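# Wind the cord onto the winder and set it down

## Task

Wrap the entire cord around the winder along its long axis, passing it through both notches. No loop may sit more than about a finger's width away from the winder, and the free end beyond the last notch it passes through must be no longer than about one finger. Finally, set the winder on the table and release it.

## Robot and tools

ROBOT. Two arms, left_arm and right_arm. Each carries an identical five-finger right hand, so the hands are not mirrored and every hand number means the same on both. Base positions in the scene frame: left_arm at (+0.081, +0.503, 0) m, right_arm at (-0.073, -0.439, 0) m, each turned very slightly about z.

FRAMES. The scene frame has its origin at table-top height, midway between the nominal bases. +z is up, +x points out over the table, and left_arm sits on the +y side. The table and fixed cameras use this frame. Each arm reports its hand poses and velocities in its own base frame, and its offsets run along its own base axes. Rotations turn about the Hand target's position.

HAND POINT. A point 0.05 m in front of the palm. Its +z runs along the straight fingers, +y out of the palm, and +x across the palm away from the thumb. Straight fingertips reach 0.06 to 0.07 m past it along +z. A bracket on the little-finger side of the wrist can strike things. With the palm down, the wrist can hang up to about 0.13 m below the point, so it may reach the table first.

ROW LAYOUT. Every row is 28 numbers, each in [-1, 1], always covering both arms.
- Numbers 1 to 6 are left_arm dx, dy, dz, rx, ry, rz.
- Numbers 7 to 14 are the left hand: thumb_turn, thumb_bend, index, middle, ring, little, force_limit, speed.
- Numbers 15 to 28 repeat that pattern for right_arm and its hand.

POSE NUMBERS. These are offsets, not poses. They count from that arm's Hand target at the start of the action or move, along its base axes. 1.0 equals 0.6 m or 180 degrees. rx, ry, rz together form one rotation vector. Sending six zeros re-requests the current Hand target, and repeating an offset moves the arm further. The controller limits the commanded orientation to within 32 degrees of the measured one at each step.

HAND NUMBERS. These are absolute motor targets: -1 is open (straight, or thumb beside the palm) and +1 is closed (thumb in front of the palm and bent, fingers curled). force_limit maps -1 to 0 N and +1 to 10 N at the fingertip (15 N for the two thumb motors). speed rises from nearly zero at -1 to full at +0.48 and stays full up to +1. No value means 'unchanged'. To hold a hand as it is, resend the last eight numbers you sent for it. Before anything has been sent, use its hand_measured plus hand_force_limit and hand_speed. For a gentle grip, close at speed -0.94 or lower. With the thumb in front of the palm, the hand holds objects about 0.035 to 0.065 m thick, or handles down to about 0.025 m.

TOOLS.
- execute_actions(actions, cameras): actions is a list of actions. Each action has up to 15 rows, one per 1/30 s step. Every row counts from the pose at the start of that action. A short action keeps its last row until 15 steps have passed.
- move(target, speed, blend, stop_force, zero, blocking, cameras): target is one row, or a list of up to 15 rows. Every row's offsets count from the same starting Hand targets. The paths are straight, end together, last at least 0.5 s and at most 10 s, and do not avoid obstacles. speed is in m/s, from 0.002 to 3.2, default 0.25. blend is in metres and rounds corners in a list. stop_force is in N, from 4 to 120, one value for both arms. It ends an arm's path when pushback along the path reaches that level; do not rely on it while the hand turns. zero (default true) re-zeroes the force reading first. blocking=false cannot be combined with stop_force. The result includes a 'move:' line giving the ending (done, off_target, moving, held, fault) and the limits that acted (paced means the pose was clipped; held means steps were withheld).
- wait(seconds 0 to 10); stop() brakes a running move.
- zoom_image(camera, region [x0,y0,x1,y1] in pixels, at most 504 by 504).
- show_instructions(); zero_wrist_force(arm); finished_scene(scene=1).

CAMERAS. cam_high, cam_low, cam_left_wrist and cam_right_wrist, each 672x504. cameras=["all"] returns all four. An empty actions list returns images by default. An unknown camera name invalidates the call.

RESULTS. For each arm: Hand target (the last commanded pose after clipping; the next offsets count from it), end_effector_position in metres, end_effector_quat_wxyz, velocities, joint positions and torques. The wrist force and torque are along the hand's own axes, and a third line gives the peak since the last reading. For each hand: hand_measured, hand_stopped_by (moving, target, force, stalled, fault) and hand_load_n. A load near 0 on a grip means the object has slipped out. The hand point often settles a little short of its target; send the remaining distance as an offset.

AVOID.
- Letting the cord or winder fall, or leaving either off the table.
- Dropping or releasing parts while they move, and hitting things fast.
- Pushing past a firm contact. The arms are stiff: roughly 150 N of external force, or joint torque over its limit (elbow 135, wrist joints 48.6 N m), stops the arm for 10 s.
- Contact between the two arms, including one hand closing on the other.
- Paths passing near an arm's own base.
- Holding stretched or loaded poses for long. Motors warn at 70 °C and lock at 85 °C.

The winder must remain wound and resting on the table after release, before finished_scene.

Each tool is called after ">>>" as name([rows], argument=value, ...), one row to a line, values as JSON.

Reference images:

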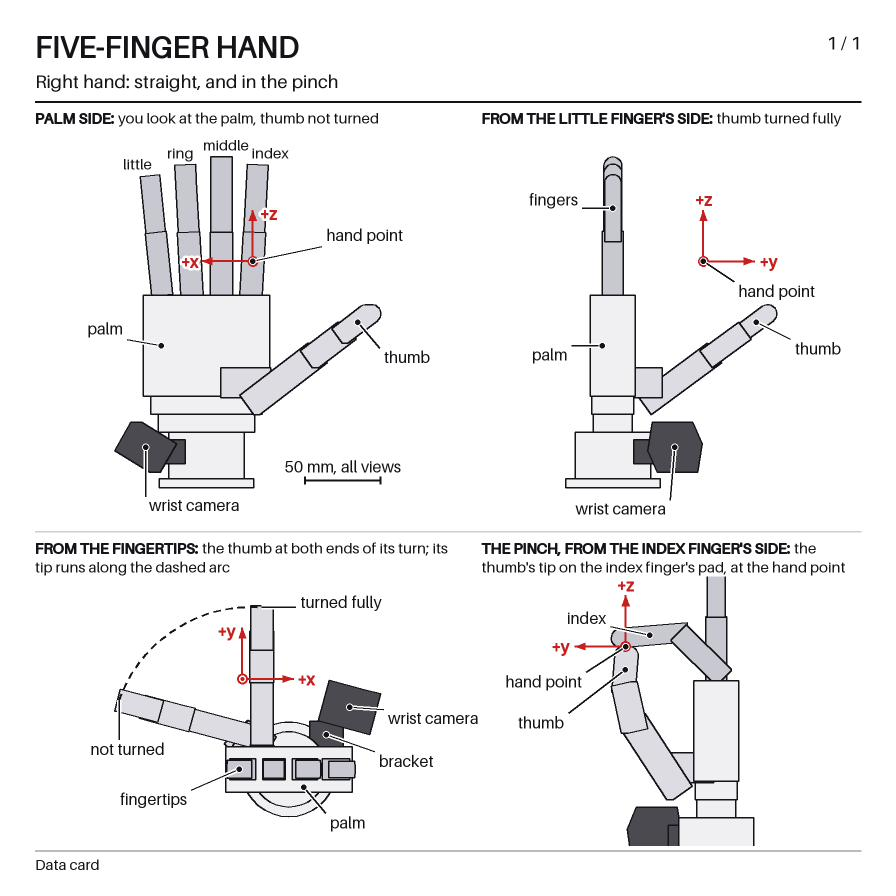

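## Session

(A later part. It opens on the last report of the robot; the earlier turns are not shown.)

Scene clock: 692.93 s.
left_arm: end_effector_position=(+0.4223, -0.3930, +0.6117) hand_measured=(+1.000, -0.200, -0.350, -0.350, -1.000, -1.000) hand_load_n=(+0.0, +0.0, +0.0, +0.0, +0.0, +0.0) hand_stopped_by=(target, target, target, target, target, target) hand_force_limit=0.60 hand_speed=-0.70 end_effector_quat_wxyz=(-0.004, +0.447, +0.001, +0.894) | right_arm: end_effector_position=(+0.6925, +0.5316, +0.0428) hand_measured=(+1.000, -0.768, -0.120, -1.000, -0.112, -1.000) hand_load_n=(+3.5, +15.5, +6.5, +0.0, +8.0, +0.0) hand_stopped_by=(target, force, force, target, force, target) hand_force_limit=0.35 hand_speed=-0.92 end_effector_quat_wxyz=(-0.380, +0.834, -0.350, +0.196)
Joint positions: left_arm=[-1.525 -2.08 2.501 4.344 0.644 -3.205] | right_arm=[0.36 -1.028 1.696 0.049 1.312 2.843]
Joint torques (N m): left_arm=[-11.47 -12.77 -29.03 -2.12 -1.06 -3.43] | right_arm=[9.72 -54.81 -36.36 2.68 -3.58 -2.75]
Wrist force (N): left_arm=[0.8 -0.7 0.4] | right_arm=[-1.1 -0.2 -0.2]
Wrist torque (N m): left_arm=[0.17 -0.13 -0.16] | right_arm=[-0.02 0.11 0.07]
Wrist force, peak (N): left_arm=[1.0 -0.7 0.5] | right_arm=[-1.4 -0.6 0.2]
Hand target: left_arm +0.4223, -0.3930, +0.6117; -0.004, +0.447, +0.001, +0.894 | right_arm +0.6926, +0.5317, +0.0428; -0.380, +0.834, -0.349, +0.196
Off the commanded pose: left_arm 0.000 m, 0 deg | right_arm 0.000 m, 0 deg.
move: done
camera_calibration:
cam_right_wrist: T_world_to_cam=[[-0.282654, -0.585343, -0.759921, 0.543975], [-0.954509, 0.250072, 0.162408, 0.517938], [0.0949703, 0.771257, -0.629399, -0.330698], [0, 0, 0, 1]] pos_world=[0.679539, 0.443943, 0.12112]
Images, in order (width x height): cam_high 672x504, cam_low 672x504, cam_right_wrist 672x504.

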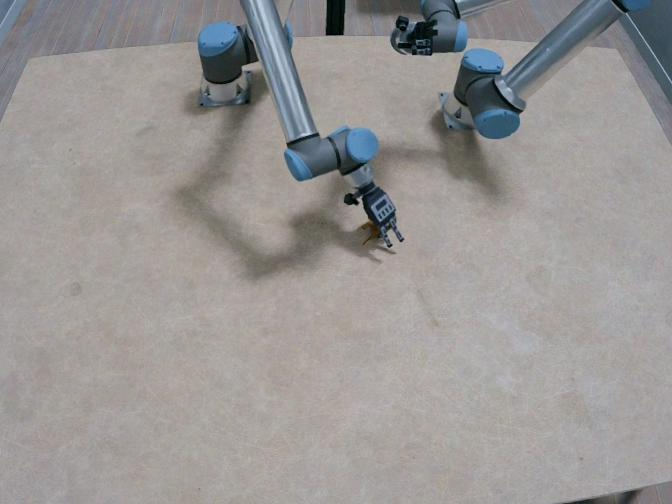

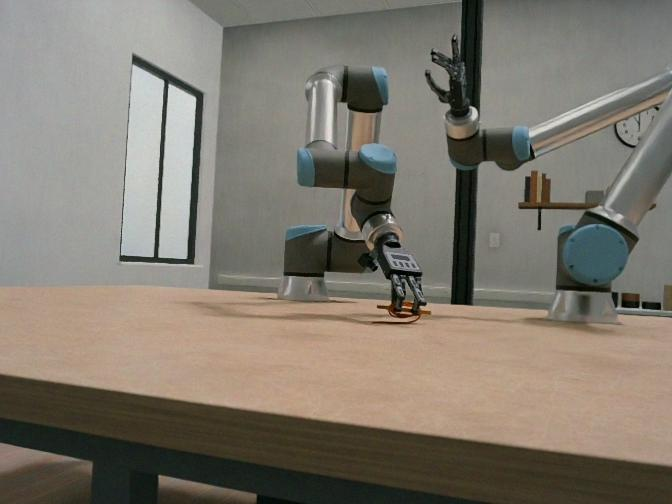

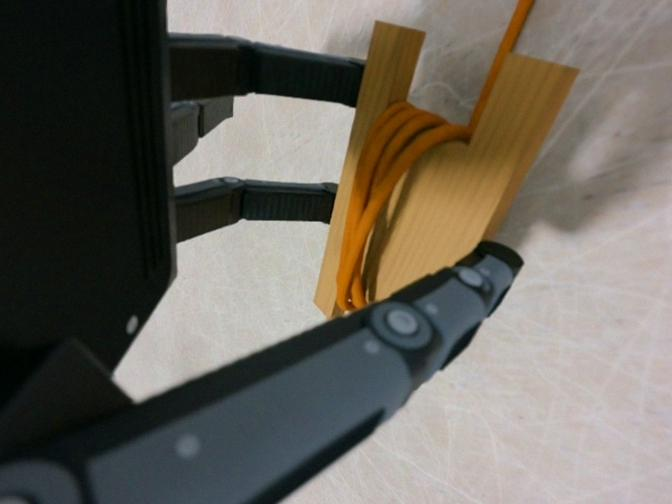

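>>> move(target=[0,0,0,0,0,0,1,-0.2,-0.35,-0.35,-1,-1,0.6,-0.7, 0,0,-0.0272,0,0,0,1,-0.5,0.05,-1,0.05,-1,0.35,-0.92], speed=0.02, stop_force=4, cameras=["cam_low","cam_right_wrist"])

>>> zoom_image(camera="cam_low", region=[340, 240, 460, 340])

>>> zoom_image(camera="cam_right_wrist", region=[250, 0, 672, 360])

Scene clock: 695.23 s.
left_arm: end_effector_position=(+0.4223, -0.3930, +0.6117) hand_measured=(+1.000, -0.200, -0.350, -0.350, -1.000, -1.000) hand_load_n=(+0.0, +0.0, +0.0, +0.0, +0.0, +0.0) hand_stopped_by=(target, target, target, target, target, target) hand_force_limit=0.60 hand_speed=-0.70 end_effector_quat_wxyz=(-0.004, +0.447, +0.001, +0.894) | right_arm: end_effector_position=(+0.6926, +0.5317, +0.0265) hand_measured=(+1.000, -0.768, -0.120, -1.000, -0.112, -1.000) hand_load_n=(+4.0, +15.5, +6.5, +0.0, +8.0, +0.0) hand_stopped_by=(target, force, force, target, force, target) hand_force_limit=0.35 hand_speed=-0.92 end_effector_quat_wxyz=(-0.380, +0.834, -0.349, +0.196)
Joint positions: left_arm=[-1.525 -2.08 2.501 4.344 0.644 -3.205] | right_arm=[0.36 -1.01 1.703 0.024 1.311 2.842]
Joint torques (N m): left_arm=[-10.85 -12.87 -31.17 -2.18 -1.06 -3.47] | right_arm=[7.01 -58.42 -23.53 -0.85 -3.82 -1.54]
Wrist force (N): left_arm=[0.8 -0.2 0.2] | right_arm=[-0.9 -0.1 -0.1]
Wrist torque (N m): left_arm=[0.25 -0.13 -0.14] | right_arm=[0.00 0.09 0.07]
Wrist force, peak (N): left_arm=[1.1 -0.7 0.6] | right_arm=[-1.4 0.0 0.0]
Hand target: left_arm +0.4223, -0.3930, +0.6117; -0.004, +0.447, +0.001, +0.894 | right_arm +0.6926, +0.5317, +0.0265; -0.380, +0.834, -0.349, +0.196
Off the commanded pose: left_arm 0.000 m, 0 deg | right_arm 0.000 m, 0 deg.
move: done
camera_calibration:
cam_right_wrist: T_world_to_cam=[[-0.282409, -0.58545, -0.759929, 0.531481], [-0.954622, 0.249603, 0.162467, 0.52095], [0.0945645, 0.771327, -0.629374, -0.340865], [0, 0, 0, 1]] pos_world=[0.679639, 0.444044, 0.10472]
Images, in order (width x height): cam_low 672x504, cam_right_wrist 672x504.

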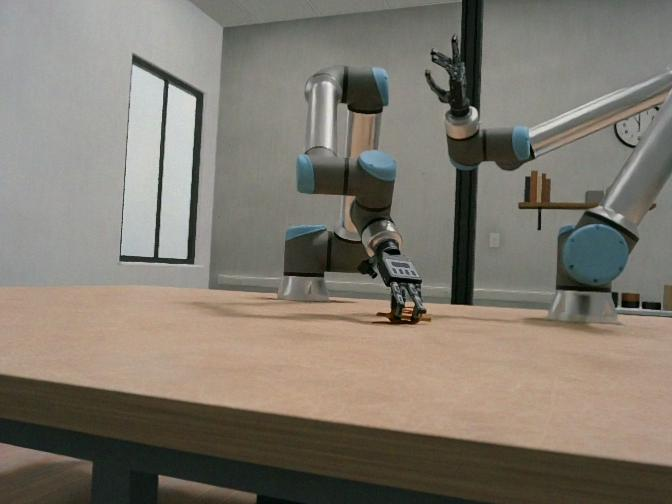

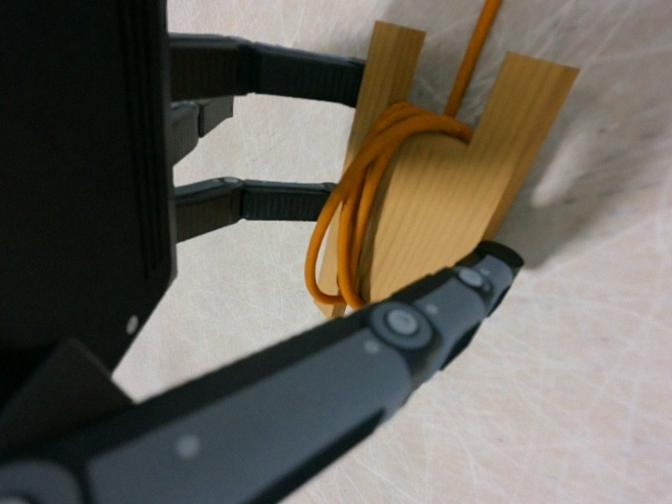

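Scaled by 4.200 from the camera's 672x504 image, which has a finer 960x720 frame.

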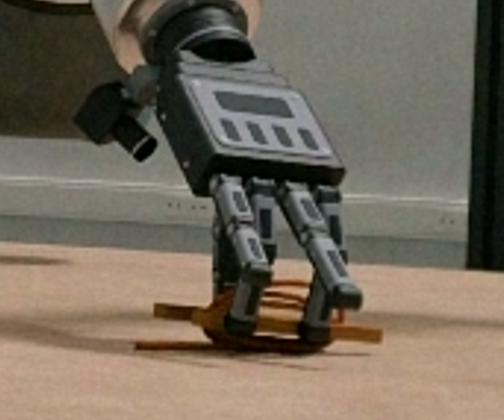

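Scaled by 1.194 from the camera's 672x504 image, which has a finer 960x720 frame.

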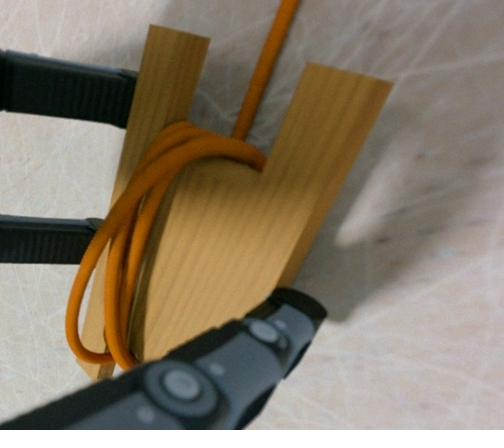

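>>> move([
  [0,0,0,0,0,0,1,-0.2,-0.35,-0.35,-1,-1,0.6,-0.7, 0,0,0.05,0,0,0,1,-0.5,0.05,-1,0.05,-1,0.35,-0.92],
  [0,0,0,0,0,0,1,-0.2,-0.35,-0.35,-1,-1,0.6,-0.7, -0.034,0.0366,0.05,0,0,0,1,-0.5,0.05,-1,0.05,-1,0.35,-0.92],
], speed=0.04, cameras=["cam_low","cam_right_wrist"])

>>> zoom_image(camera="cam_low", region=[340, 240, 460, 340])

>>> zoom_image(camera="cam_right_wrist", region=[250, 0, 672, 360])

Scene clock: 697.73 s.
left_arm: end_effector_position=(+0.4223, -0.3930, +0.6117) hand_measured=(+1.000, -0.200, -0.350, -0.350, -1.000, -1.000) hand_load_n=(+0.0, +0.0, +0.0, +0.0, +0.0, +0.0) hand_stopped_by=(target, target, target, target, target, target) hand_force_limit=0.60 hand_speed=-0.70 end_effector_quat_wxyz=(-0.004, +0.447, +0.001, +0.894) | right_arm: end_effector_position=(+0.6724, +0.5535, +0.0565) hand_measured=(+1.000, -0.768, -0.120, -1.000, -0.112, -1.000) hand_load_n=(+4.0, +15.5, +6.5, +0.0, +8.0, +0.0) hand_stopped_by=(target, force, force, target, force, target) hand_force_limit=0.35 hand_speed=-0.92 end_effector_quat_wxyz=(-0.380, +0.834, -0.349, +0.196)
Joint positions: left_arm=[-1.525 -2.08 2.501 4.344 0.644 -3.205] | right_arm=[0.4 -1.047 1.697 0.06 1.342 2.87]
Joint torques (N m): left_arm=[-8.83 -14.69 -32.36 -2.05 -0.71 -3.28] | right_arm=[11.8 -78.56 -25.1 -0.9 2.31 1.58]
Wrist force (N): left_arm=[0.8 -0.3 0.8] | right_arm=[-0.9 0.3 0.4]
Wrist torque (N m): left_arm=[0.21 -0.15 -0.14] | right_arm=[0.01 0.08 -0.14]
Wrist force, peak (N): left_arm=[1.2 -0.1 0.8] | right_arm=[-1.5 0.1 -0.2]
Hand target: left_arm +0.4223, -0.3930, +0.6117; -0.004, +0.447, +0.001, +0.894 | right_arm +0.6722, +0.5537, +0.0565; -0.380, +0.834, -0.349, +0.196
Off the commanded pose: left_arm 0.000 m, 0 deg | right_arm 0.000 m, 0 deg.
move: done
camera_calibration:
cam_right_wrist: T_world_to_cam=[[-0.282409, -0.58545, -0.759929, 0.561279], [-0.954622, 0.249603, 0.162467, 0.491376], [0.0945645, 0.771327, -0.629374, -0.336812], [0, 0, 0, 1]] pos_world=[0.659439, 0.465744, 0.13472]
Images, in order (width x height): cam_low 672x504, cam_right_wrist 672x504.

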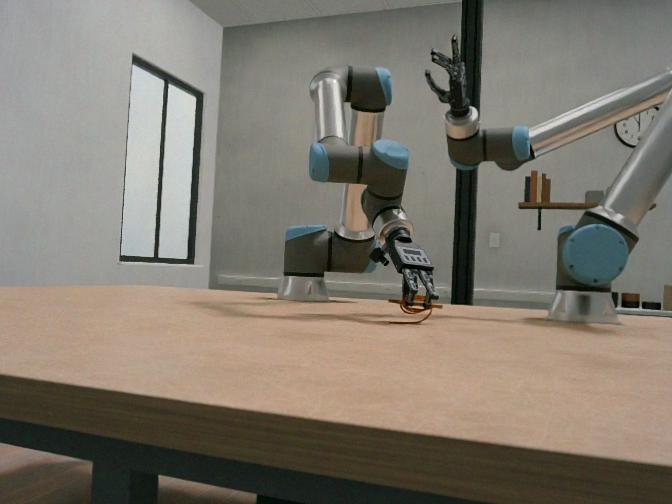

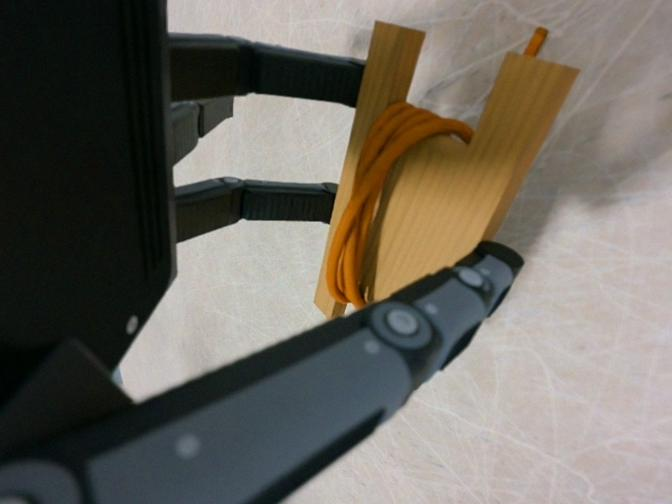

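Scaled by 4.200 from the camera's 672x504 image, which has a finer 960x720 frame.

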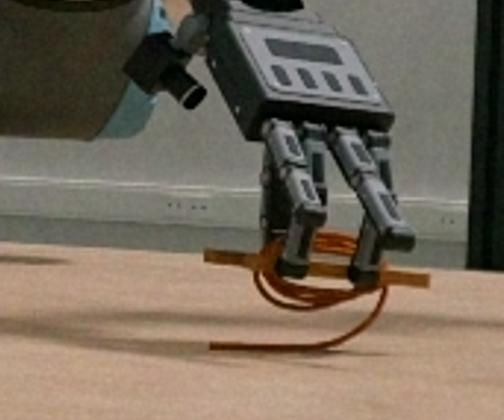

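Scaled by 1.194 from the camera's 672x504 image, which has a finer 960x720 frame.

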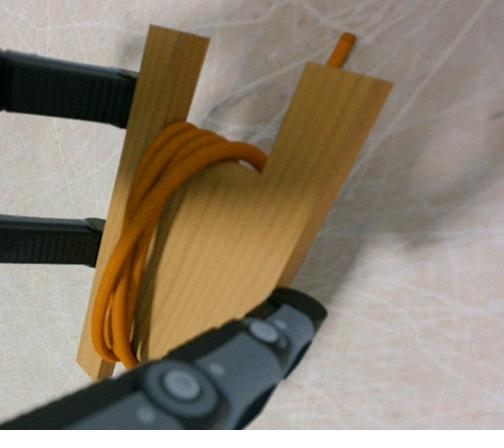

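>>> move([
  [0,0.1,0,0,0,0,1,-0.2,-0.35,-0.35,-1,-1,0.6,-0.7, 0,-0.01,0.15,0,0,0,1,-0.5,0.05,-1,0.05,-1,0.35,-0.92],
  [0,0.2,0,0,0,0,1,-0.2,-0.35,-0.35,-1,-1,0.6,-0.7, -0.02,-0.056,0.356,0.3873,0.3584,0,1,-0.5,0.05,-1,0.05,-1,0.35,-0.92],
], speed=[0.1,0.2], blend=[0.01,0], cameras=["all"])

Scene clock: 709.37 s.
left_arm: end_effector_position=(+0.4223, -0.2730, +0.6117) hand_measured=(+1.000, -0.200, -0.350, -0.350, -1.000, -1.000) hand_load_n=(+0.0, +0.5, -0.5, +0.0, +0.0, +0.0) hand_stopped_by=(target, target, target, target, target, target) hand_force_limit=0.60 hand_speed=-0.70 end_effector_quat_wxyz=(-0.004, +0.447, +0.001, +0.894) | right_arm: end_effector_position=(+0.6602, +0.5201, +0.2701) hand_measured=(+1.000, -0.768, -0.120, -1.000, -0.112, -1.000) hand_load_n=(+3.5, +15.0, +6.5, -0.5, +8.0, -0.5) hand_stopped_by=(target, force, force, target, force, target) hand_force_limit=0.35 hand_speed=-0.92 end_effector_quat_wxyz=(+0.533, -0.456, +0.532, +0.474)
Joint positions: left_arm=[-1.501 -2.405 2.592 4.61 0.646 -3.245] | right_arm=[0.106 -1.117 1.84 -0.795 0.241 4.801]
Joint torques (N m): left_arm=[14.9 8.28 -28.13 -2.09 5.48 -3.62] | right_arm=[9.25 -75.36 -25.23 -2.57 2.84 2.2]
Wrist force (N): left_arm=[0.3 -0.9 0.4] | right_arm=[1.2 -1.6 -2.0]
Wrist torque (N m): left_arm=[0.17 -0.04 -0.17] | right_arm=[0.04 -0.04 0.10]
Wrist force, peak (N): left_arm=[1.4 -0.4 0.7] | right_arm=[1.5 -2.0 -1.7]
Hand target: left_arm +0.4223, -0.2730, +0.6117; -0.004, +0.447, +0.001, +0.894 | right_arm +0.6602, +0.5201, +0.2701; +0.533, -0.456, +0.532, +0.474
Off the commanded pose: left_arm 0.000 m, 0 deg | right_arm 0.000 m, 0 deg.
move: done
camera_calibration:
cam_left_wrist: T_world_to_cam=[[-0.14087, -0.959428, 0.244242, -0.35177], [0.102014, -0.259455, -0.960352, 0.476312], [0.984758, -0.110369, 0.134424, -0.41007], [0, 0, 0, 1]] pos_world=[0.305676, -0.259175, 0.598468]
cam_right_wrist: T_world_to_cam=[[-0.972212, 0.159809, -0.17107, 0.609392], [-0.230795, -0.531916, 0.814739, 0.205774], [0.0392076, 0.831581, 0.554018, -0.49001], [0, 0, 0, 1]] pos_world=[0.659162, 0.419551, 0.208071]

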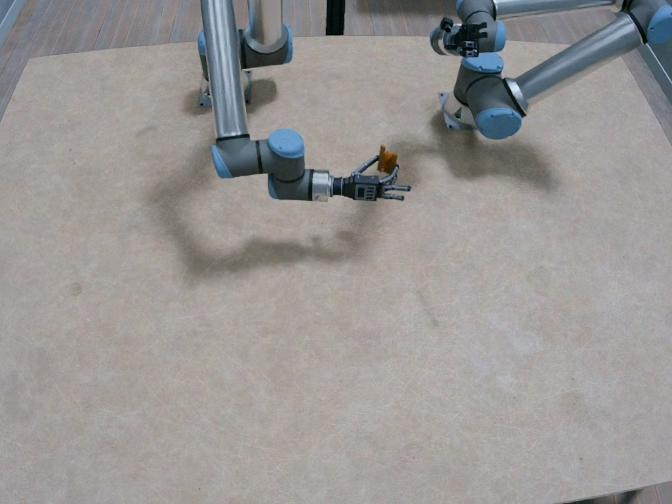

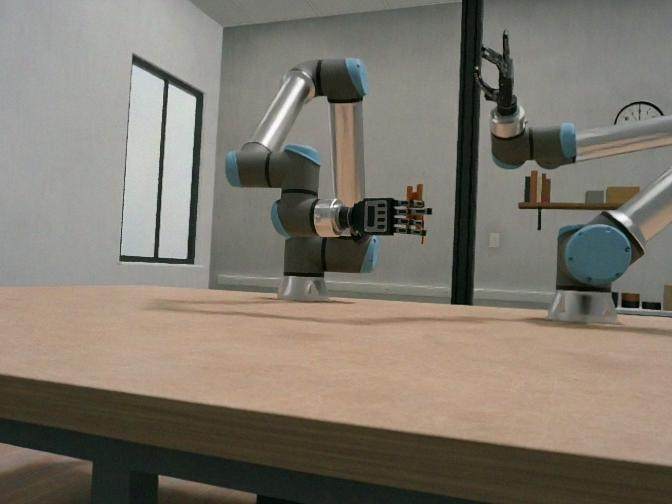

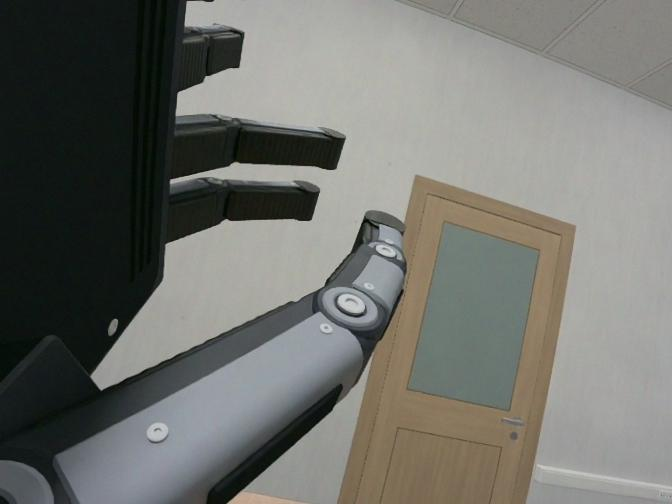

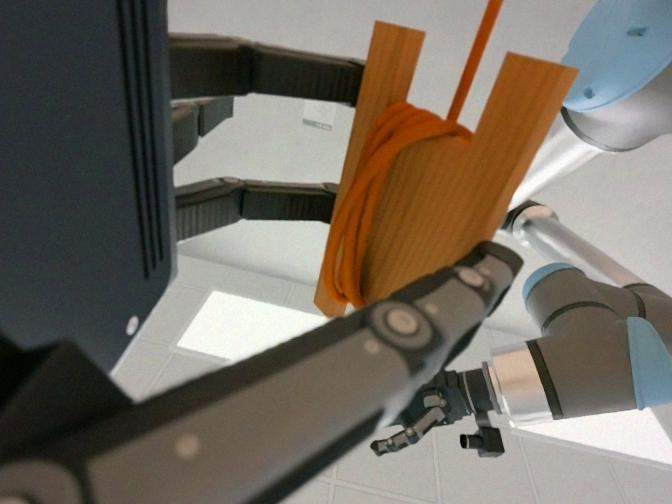

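>>> zoom_image(camera="cam_low", region=[330, 160, 470, 270])

>>> zoom_image(camera="cam_right_wrist", region=[250, 0, 672, 360])

Scaled by 3.600 from the camera's 672x504 image, which has a finer 960x720 frame.

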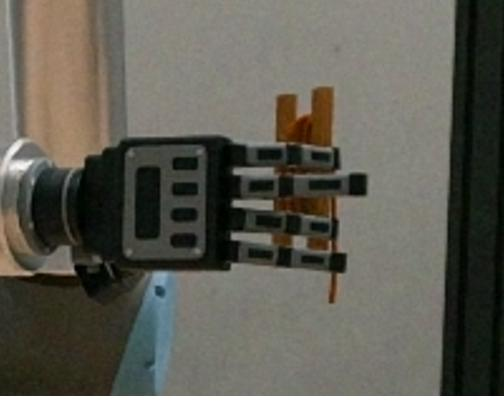

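Scaled by 1.194 from the camera's 672x504 image, which has a finer 960x720 frame.

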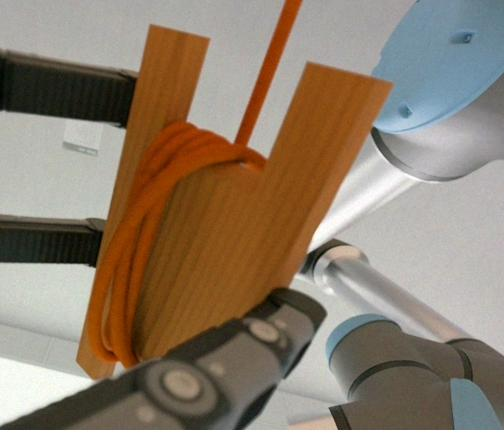

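>>> move([
  [0,0.12,0,0,0,0,1,-0.2,-0.35,-0.35,-1,-1,0.6,-0.7, 0.0667,-0.0333,-0.11,-0.3873,-0.3584,0,1,-0.5,0.05,-1,0.05,-1,0.35,-0.92],
], speed=0.15, cameras=["cam_low","cam_right_wrist"])

>>> zoom_image(camera="cam_low", region=[330, 190, 490, 340])

>>> zoom_image(camera="cam_right_wrist", region=[250, 0, 672, 360])

Scene clock: 716.97 s.
left_arm: end_effector_position=(+0.4223, -0.2010, +0.6117) hand_measured=(+1.000, -0.200, -0.350, -0.350, -1.000, -1.000) hand_load_n=(+0.0, +0.0, +0.0, +0.0, +0.0, +0.0) hand_stopped_by=(target, target, target, target, target, target) hand_force_limit=0.60 hand_speed=-0.70 end_effector_quat_wxyz=(-0.004, +0.447, +0.001, +0.894) | right_arm: end_effector_position=(+0.7002, +0.5001, +0.2041) hand_measured=(+1.000, -0.768, -0.120, -1.000, -0.112, -1.000) hand_load_n=(+3.5, +15.0, +7.0, +0.0, +8.0, +0.0) hand_stopped_by=(target, force, force, target, force, target) hand_force_limit=0.35 hand_speed=-0.92 end_effector_quat_wxyz=(-0.380, +0.834, -0.350, +0.195)
Joint positions: left_arm=[-1.469 -2.615 2.611 4.842 0.649 -3.297] | right_arm=[0.312 -1.179 1.603 0.302 1.275 2.81]
Joint torques (N m): left_arm=[18.07 18.13 -33.19 -2.1 5.37 -2.98] | right_arm=[8.07 -74.2 -30.13 -1.06 2.37 -2.86]
Wrist force (N): left_arm=[0.3 -0.5 0.2] | right_arm=[-0.7 -0.3 0.5]
Wrist torque (N m): left_arm=[0.22 -0.07 -0.16] | right_arm=[-0.07 0.06 0.09]
Wrist force, peak (N): left_arm=[1.2 -0.5 0.7] | right_arm=[1.1 -2.0 -1.8]
Hand target: left_arm +0.4223, -0.2010, +0.6117; -0.004, +0.447, +0.001, +0.894 | right_arm +0.7002, +0.5001, +0.2041; -0.380, +0.834, -0.349, +0.196
Off the commanded pose: left_arm 0.000 m, 0 deg | right_arm 0.000 m, 0 deg.
move: done
camera_calibration:
cam_right_wrist: T_world_to_cam=[[-0.282623, -0.585225, -0.760024, 0.650199], [-0.954578, 0.249537, 0.162824, 0.507231], [0.0943656, 0.77152, -0.629168, -0.205443], [0, 0, 0, 1]] pos_world=[0.68734, 0.412444, 0.282319]
Images, in order (width x height): cam_low 672x504, cam_right_wrist 672x504.

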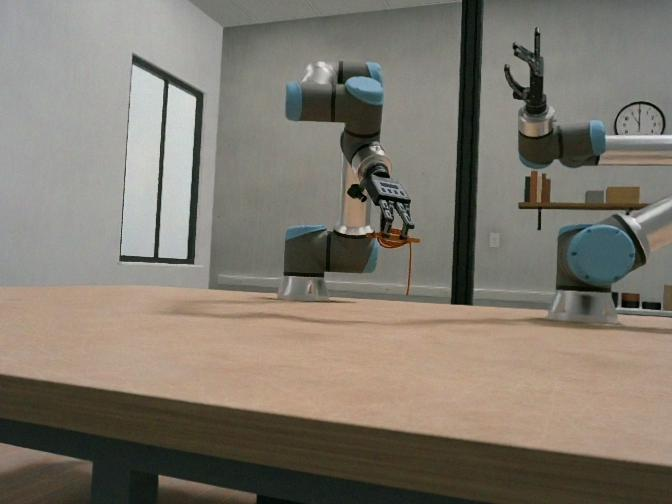

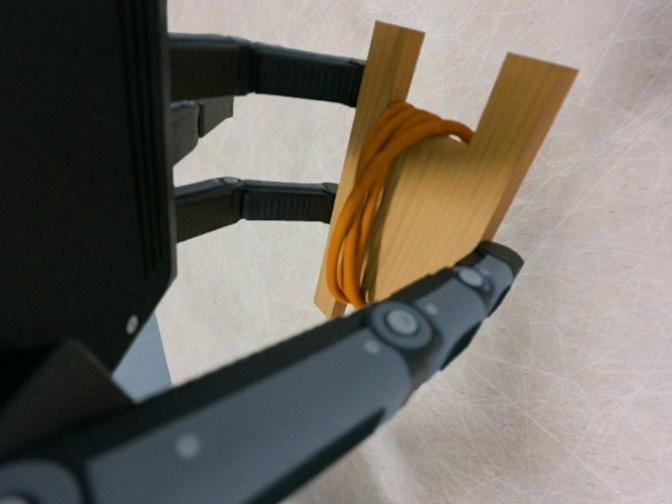

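Scaled by 3.150 from the camera's 672x504 image, which has a finer 960x720 frame.

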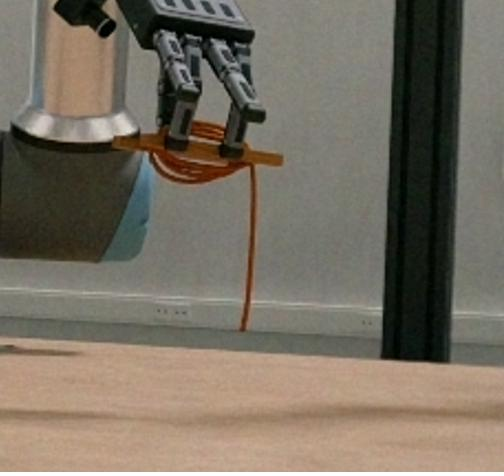

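Scaled by 1.194 from the camera's 672x504 image, which has a finer 960x720 frame.

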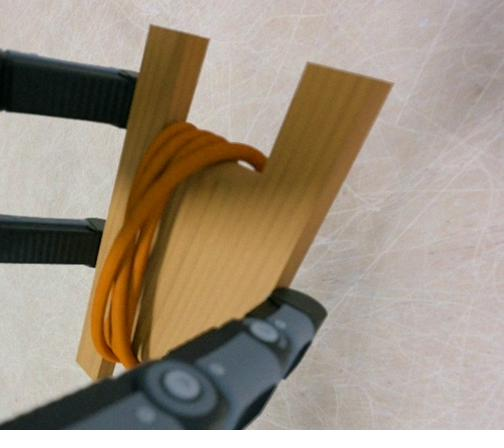

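>>> move([
  [0,0,0,0,0,0,1,-0.2,-0.35,-0.35,-1,-1,0.6,-0.7, 0,0,-0.125,0,0,0,1,-0.5,0.05,-1,0.05,-1,0.35,-0.92],
  [0,0,0,0,0,0,1,-0.2,-0.35,-0.35,-1,-1,0.6,-0.7, -0.0678,0.0733,-0.2167,0,0,0,1,-0.5,0.05,-1,0.05,-1,0.35,-0.92],
  [0,0,0,0,0,0,1,-0.2,-0.35,-0.35,-1,-1,0.6,-0.7, -0.1132,0.1223,-0.27,0,0,0,1,-0.5,0.05,-1,0.05,-1,0.35,-0.92],
], speed=[0.08,0.05,0.05], blend=[0.01,0.01,0], cameras=["cam_low","cam_right_wrist"])

>>> zoom_image(camera="cam_low", region=[340, 220, 500, 350])

>>> zoom_image(camera="cam_right_wrist", region=[250, 0, 672, 360])

Scene clock: 721.33 s.
left_arm: end_effector_position=(+0.4223, -0.2010, +0.6117) hand_measured=(+1.000, -0.200, -0.350, -0.350, -1.000, -1.000) hand_load_n=(+0.5, +0.0, +0.0, +0.0, +0.0, +0.0) hand_stopped_by=(target, target, target, target, target, target) hand_force_limit=0.60 hand_speed=-0.70 end_effector_quat_wxyz=(-0.004, +0.447, +0.001, +0.894) | right_arm: end_effector_position=(+0.6325, +0.5733, +0.0424) hand_measured=(+1.000, -0.768, -0.120, -1.000, -0.112, -1.000) hand_load_n=(+4.0, +15.5, +6.5, +0.0, +8.0, +0.0) hand_stopped_by=(target, force, force, target, force, target) hand_force_limit=0.35 hand_speed=-0.92 end_effector_quat_wxyz=(-0.380, +0.834, -0.349, +0.196)
Joint positions: left_arm=[-1.469 -2.615 2.61 4.842 0.649 -3.297] | right_arm=[0.451 -1.059 1.748 0.015 1.381 2.904]
Joint torques (N m): left_arm=[14.52 16.66 -53.79 -2.01 5.43 -3.72] | right_arm=[8.03 -54.54 -23.92 -0.54 2.16 1.36]
Wrist force (N): left_arm=[0.8 -0.6 0.4] | right_arm=[-1.1 0.1 0.1]
Wrist torque (N m): left_arm=[0.20 -0.14 -0.14] | right_arm=[0.00 0.11 -0.18]
Wrist force, peak (N): left_arm=[0.8 -0.3 1.1] | right_arm=[-1.6 0.3 0.3]
Hand target: left_arm +0.4223, -0.2010, +0.6117; -0.004, +0.447, +0.001, +0.894 | right_arm +0.6323, +0.5735, +0.0421; -0.380, +0.834, -0.349, +0.196
Off the commanded pose: left_arm 0.000 m, 0 deg | right_arm 0.000 m, 0 deg.
move: done
camera_calibration:
cam_right_wrist: T_world_to_cam=[[-0.282409, -0.58545, -0.759929, 0.550946], [-0.954622, 0.249603, 0.162467, 0.450611], [0.0945645, 0.771327, -0.629374, -0.357262], [0, 0, 0, 1]] pos_world=[0.619539, 0.485644, 0.12062]
Images, in order (width x height): cam_low 672x504, cam_right_wrist 672x504.

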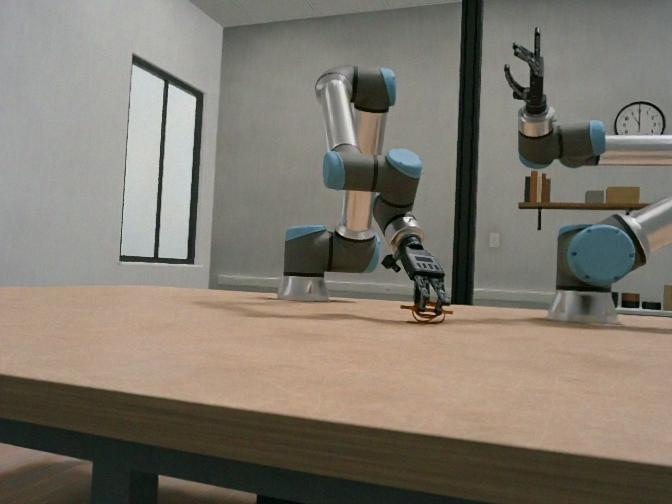

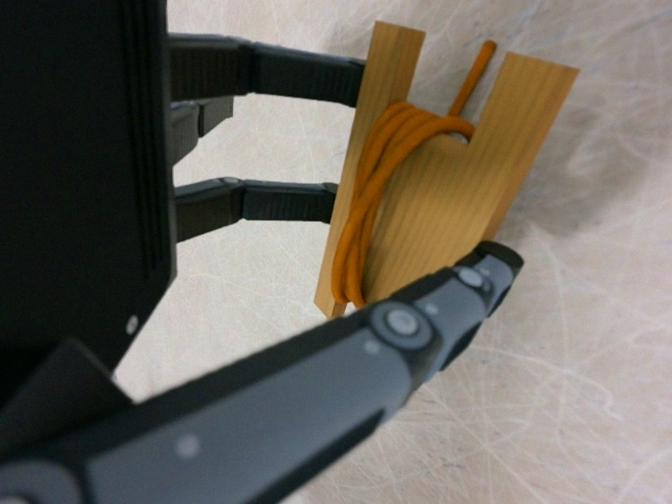

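Scaled by 3.150 from the camera's 672x504 image, which has a finer 960x720 frame.

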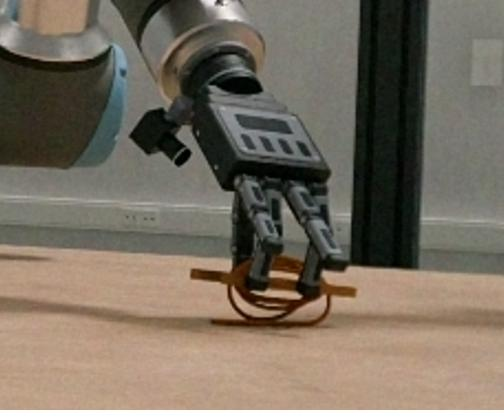

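Scaled by 1.194 from the camera's 672x504 image, which has a finer 960x720 frame.

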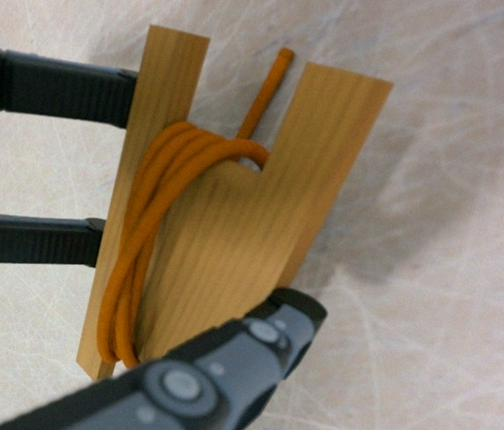

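>>> move([
  [0,0,0,0,0,0,1,-0.2,-0.35,-0.35,-1,-1,0.6,-0.7, 0.02,-0.02,0.12,0,0,0,1,-0.5,0.05,-1,0.05,-1,0.35,-0.92],
  [0,0,0,0,0,0,1,-0.2,-0.35,-0.35,-1,-1,0.6,-0.7, 0.1968,-0.2078,0.4967,0.4494,0.3973,-0.0188,1,-0.5,0.05,-1,0.05,-1,0.35,-0.92],
], speed=[0.1,0.2], blend=[0.015,0], cameras=["all"])

>>> zoom_image(camera="cam_low", region=[330, 120, 490, 290])

>>> zoom_image(camera="cam_right_wrist", region=[250, 0, 672, 360])

Scene clock: 731.20 s.
left_arm: end_effector_position=(+0.4223, -0.2010, +0.6117) hand_measured=(+1.000, -0.200, -0.350, -0.350, -1.000, -1.000) hand_load_n=(+0.0, +0.0, +0.0, +0.0, +0.0, +0.0) hand_stopped_by=(target, target, target, target, target, target) hand_force_limit=0.60 hand_speed=-0.70 end_effector_quat_wxyz=(-0.004, +0.447, +0.001, +0.894) | right_arm: end_effector_position=(+0.7503, +0.4488, +0.3402) hand_measured=(+1.000, -0.768, -0.120, -1.000, -0.112, -1.000) hand_load_n=(+3.5, +15.5, +6.5, +0.0, +8.0, +0.0) hand_stopped_by=(target, force, force, target, force, target) hand_force_limit=0.35 hand_speed=-0.92 end_effector_quat_wxyz=(+0.536, -0.356, +0.549, +0.534)
Joint positions: left_arm=[-1.469 -2.615 2.61 4.842 0.649 -3.297] | right_arm=[0.015 -1.14 1.862 -1.297 0.269 5.479]
Joint torques (N m): left_arm=[15.68 18.46 -54.03 -2.29 5.2 -3.15] | right_arm=[9.16 -50.4 -27.11 -4.75 3.75 1.87]
Wrist force (N): left_arm=[0.6 -0.1 0.6] | right_arm=[0.9 -2.2 -2.2]
Wrist torque (N m): left_arm=[0.26 -0.11 -0.14] | right_arm=[0.00 -0.02 0.09]
Wrist force, peak (N): left_arm=[0.6 -0.8 1.1] | right_arm=[1.5 -2.0 -2.5]
Hand target: left_arm +0.4223, -0.2010, +0.6117; -0.004, +0.447, +0.001, +0.894 | right_arm +0.7503, +0.4488, +0.3401; +0.536, -0.356, +0.548, +0.534
Off the commanded pose: left_arm 0.000 m, 0 deg | right_arm 0.000 m, 0 deg.
move: done
camera_calibration:
cam_left_wrist: T_world_to_cam=[[-0.14087, -0.959428, 0.244242, -0.282691], [0.102014, -0.259455, -0.960352, 0.494993], [0.984758, -0.110369, 0.134424, -0.402124], [0, 0, 0, 1]] pos_world=[0.305676, -0.187175, 0.598468]
cam_right_wrist: T_world_to_cam=[[-0.972458, 0.23226, 0.0194942, 0.623269], [-0.138968, -0.644925, 0.751505, 0.134981], [0.187116, 0.728098, 0.65944, -0.573425], [0, 0, 0, 1]] pos_world=[0.732158, 0.359803, 0.26455]

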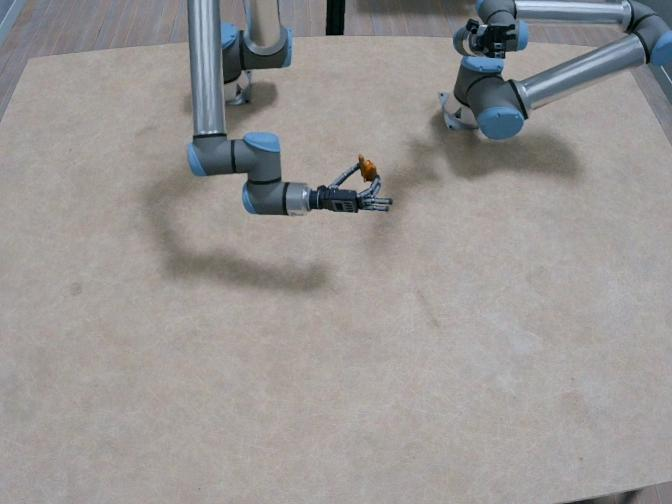

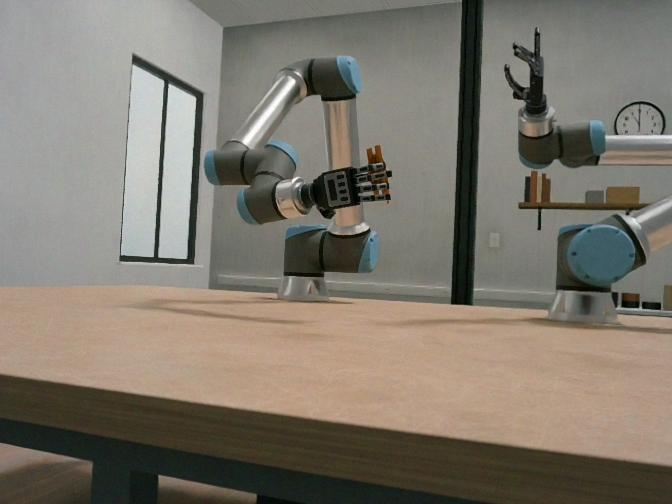

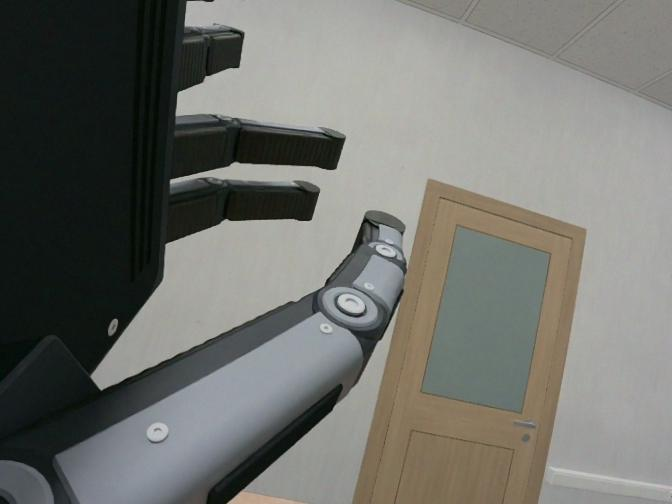

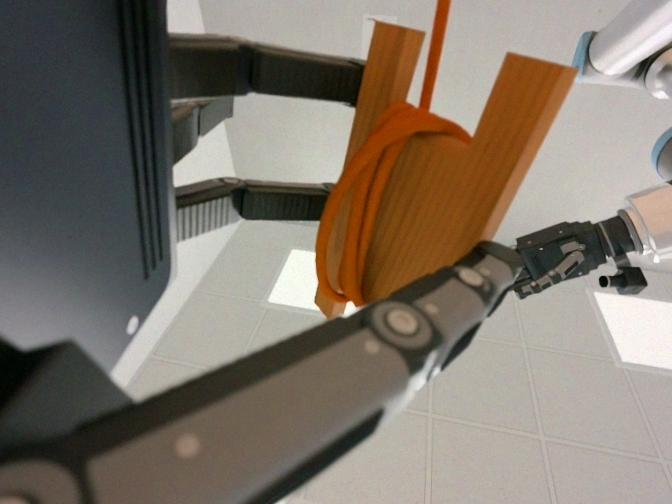

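Scaled by 2.965 from the camera's 672x504 image, which has a finer 960x720 frame.

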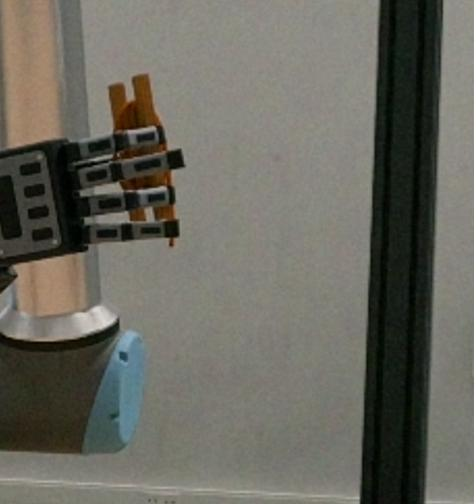

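Scaled by 1.194 from the camera's 672x504 image, which has a finer 960x720 frame.

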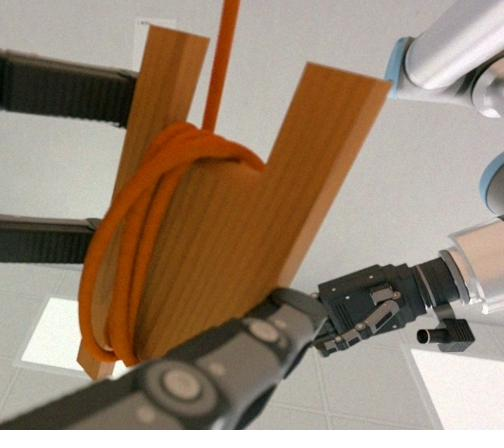

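>>> move(target=[0,0,0,0,0,0,1,-0.2,-0.35,-0.35,-1,-1,0.6,-0.7, -0.1238,0.092,0.1332,0.1270,-0.5021,-0.2482,1,-0.5,0.05,-1,0.05,-1,0.35,-0.92], speed=0.2, cameras=["all"])

>>> zoom_image(camera="cam_low", region=[330, 80, 530, 250])

>>> zoom_image(camera="cam_right_wrist", region=[250, 0, 672, 360])

Scene clock: 738.00 s.
left_arm: end_effector_position=(+0.4223, -0.2010, +0.6117) hand_measured=(+1.000, -0.200, -0.350, -0.350, -1.000, -1.000) hand_load_n=(+0.5, +0.0, -0.5, +0.0, +0.0, +0.0) hand_stopped_by=(target, target, target, target, target, target) hand_force_limit=0.60 hand_speed=-0.70 end_effector_quat_wxyz=(-0.004, +0.447, +0.001, +0.894) | right_arm: end_effector_position=(+0.6761, +0.5040, +0.4200) hand_measured=(+1.000, -0.768, -0.120, -1.000, -0.112, -1.000) hand_load_n=(+3.5, +15.5, +6.5, +0.0, +8.0, +0.5) hand_stopped_by=(target, force, force, target, force, target) hand_force_limit=0.35 hand_speed=-0.92 end_effector_quat_wxyz=(+0.951, -0.308, +0.000, +0.000)
Joint positions: left_arm=[-1.469 -2.615 2.61 4.842 0.649 -3.297] | right_arm=[0.171 -1.069 2.017 -2.396 0.955 4.503]
Joint torques (N m): left_arm=[14.9 19.54 -54.12 -2.18 5.24 -3.41] | right_arm=[10.59 -51.95 -33.72 -5.82 3.88 -2.42]
Wrist force (N): left_arm=[0.3 -0.6 0.8] | right_arm=[-1.0 -0.8 -3.0]
Wrist torque (N m): left_arm=[0.18 -0.08 -0.17] | right_arm=[0.03 0.09 0.07]
Wrist force, peak (N): left_arm=[1.1 -0.5 1.1] | right_arm=[-1.3 -0.2 -3.5]
Hand target: left_arm +0.4223, -0.2010, +0.6117; -0.004, +0.447, +0.001, +0.894 | right_arm +0.6761, +0.5040, +0.4201; +0.951, -0.308, +0.000, +0.000
Off the commanded pose: left_arm 0.000 m, 0 deg | right_arm 0.000 m, 0 deg.
move: done
camera_calibration:
cam_left_wrist: T_world_to_cam=[[-0.14087, -0.959428, 0.244242, -0.282691], [0.102014, -0.259455, -0.960352, 0.494993], [0.984758, -0.110369, 0.134424, -0.402124], [0, 0, 0, 1]] pos_world=[0.305676, -0.187175, 0.598468]
cam_right_wrist: T_world_to_cam=[[0.18927, 0.80999, -0.555062, -0.298508], [-0.821506, -0.179022, -0.541368, 0.869939], [-0.537871, 0.558451, 0.631527, -0.0649667], [0, 0, 0, 1]] pos_world=[0.736215, 0.433808, 0.346295]

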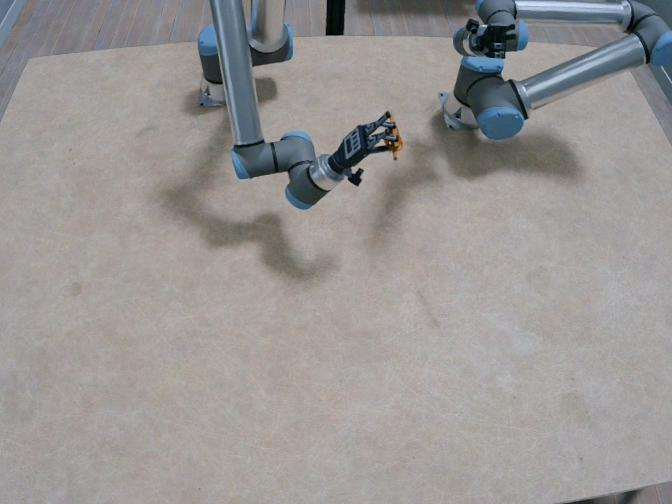

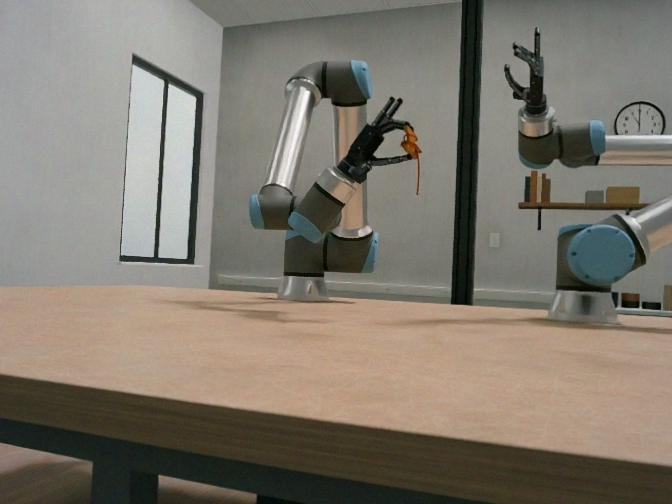

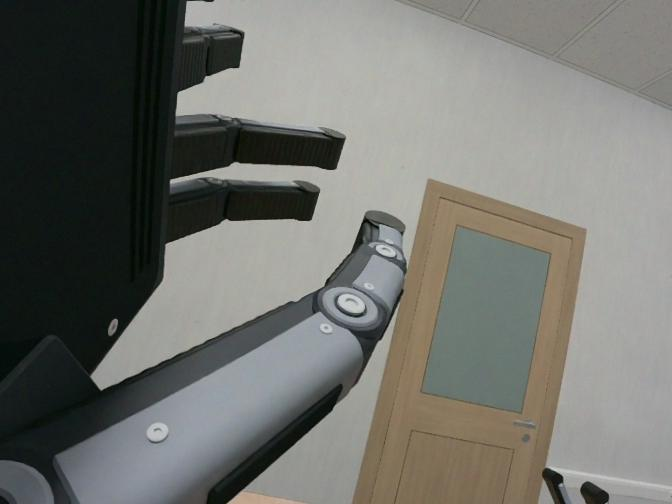

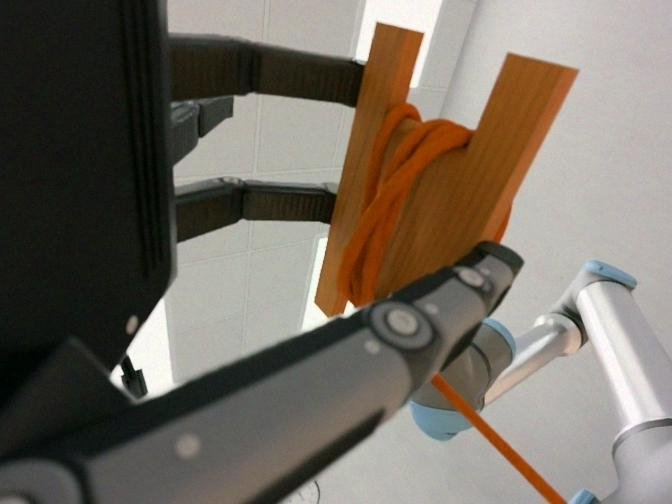

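Scaled by 2.520 from the camera's 672x504 image, which has a finer 960x720 frame.

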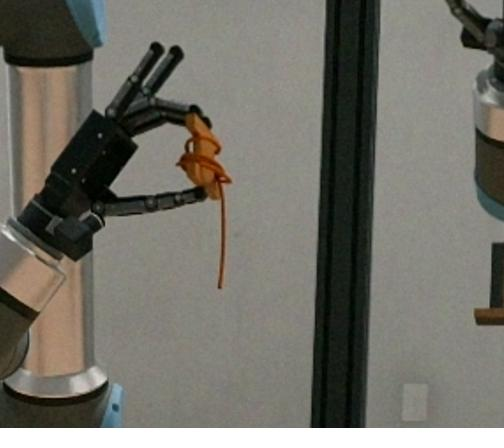

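Scaled by 1.194 from the camera's 672x504 image, which has a finer 960x720 frame.

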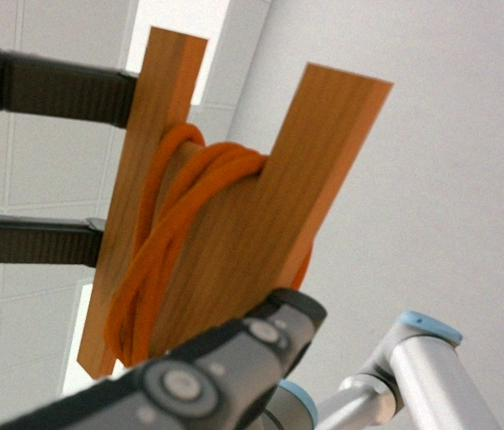

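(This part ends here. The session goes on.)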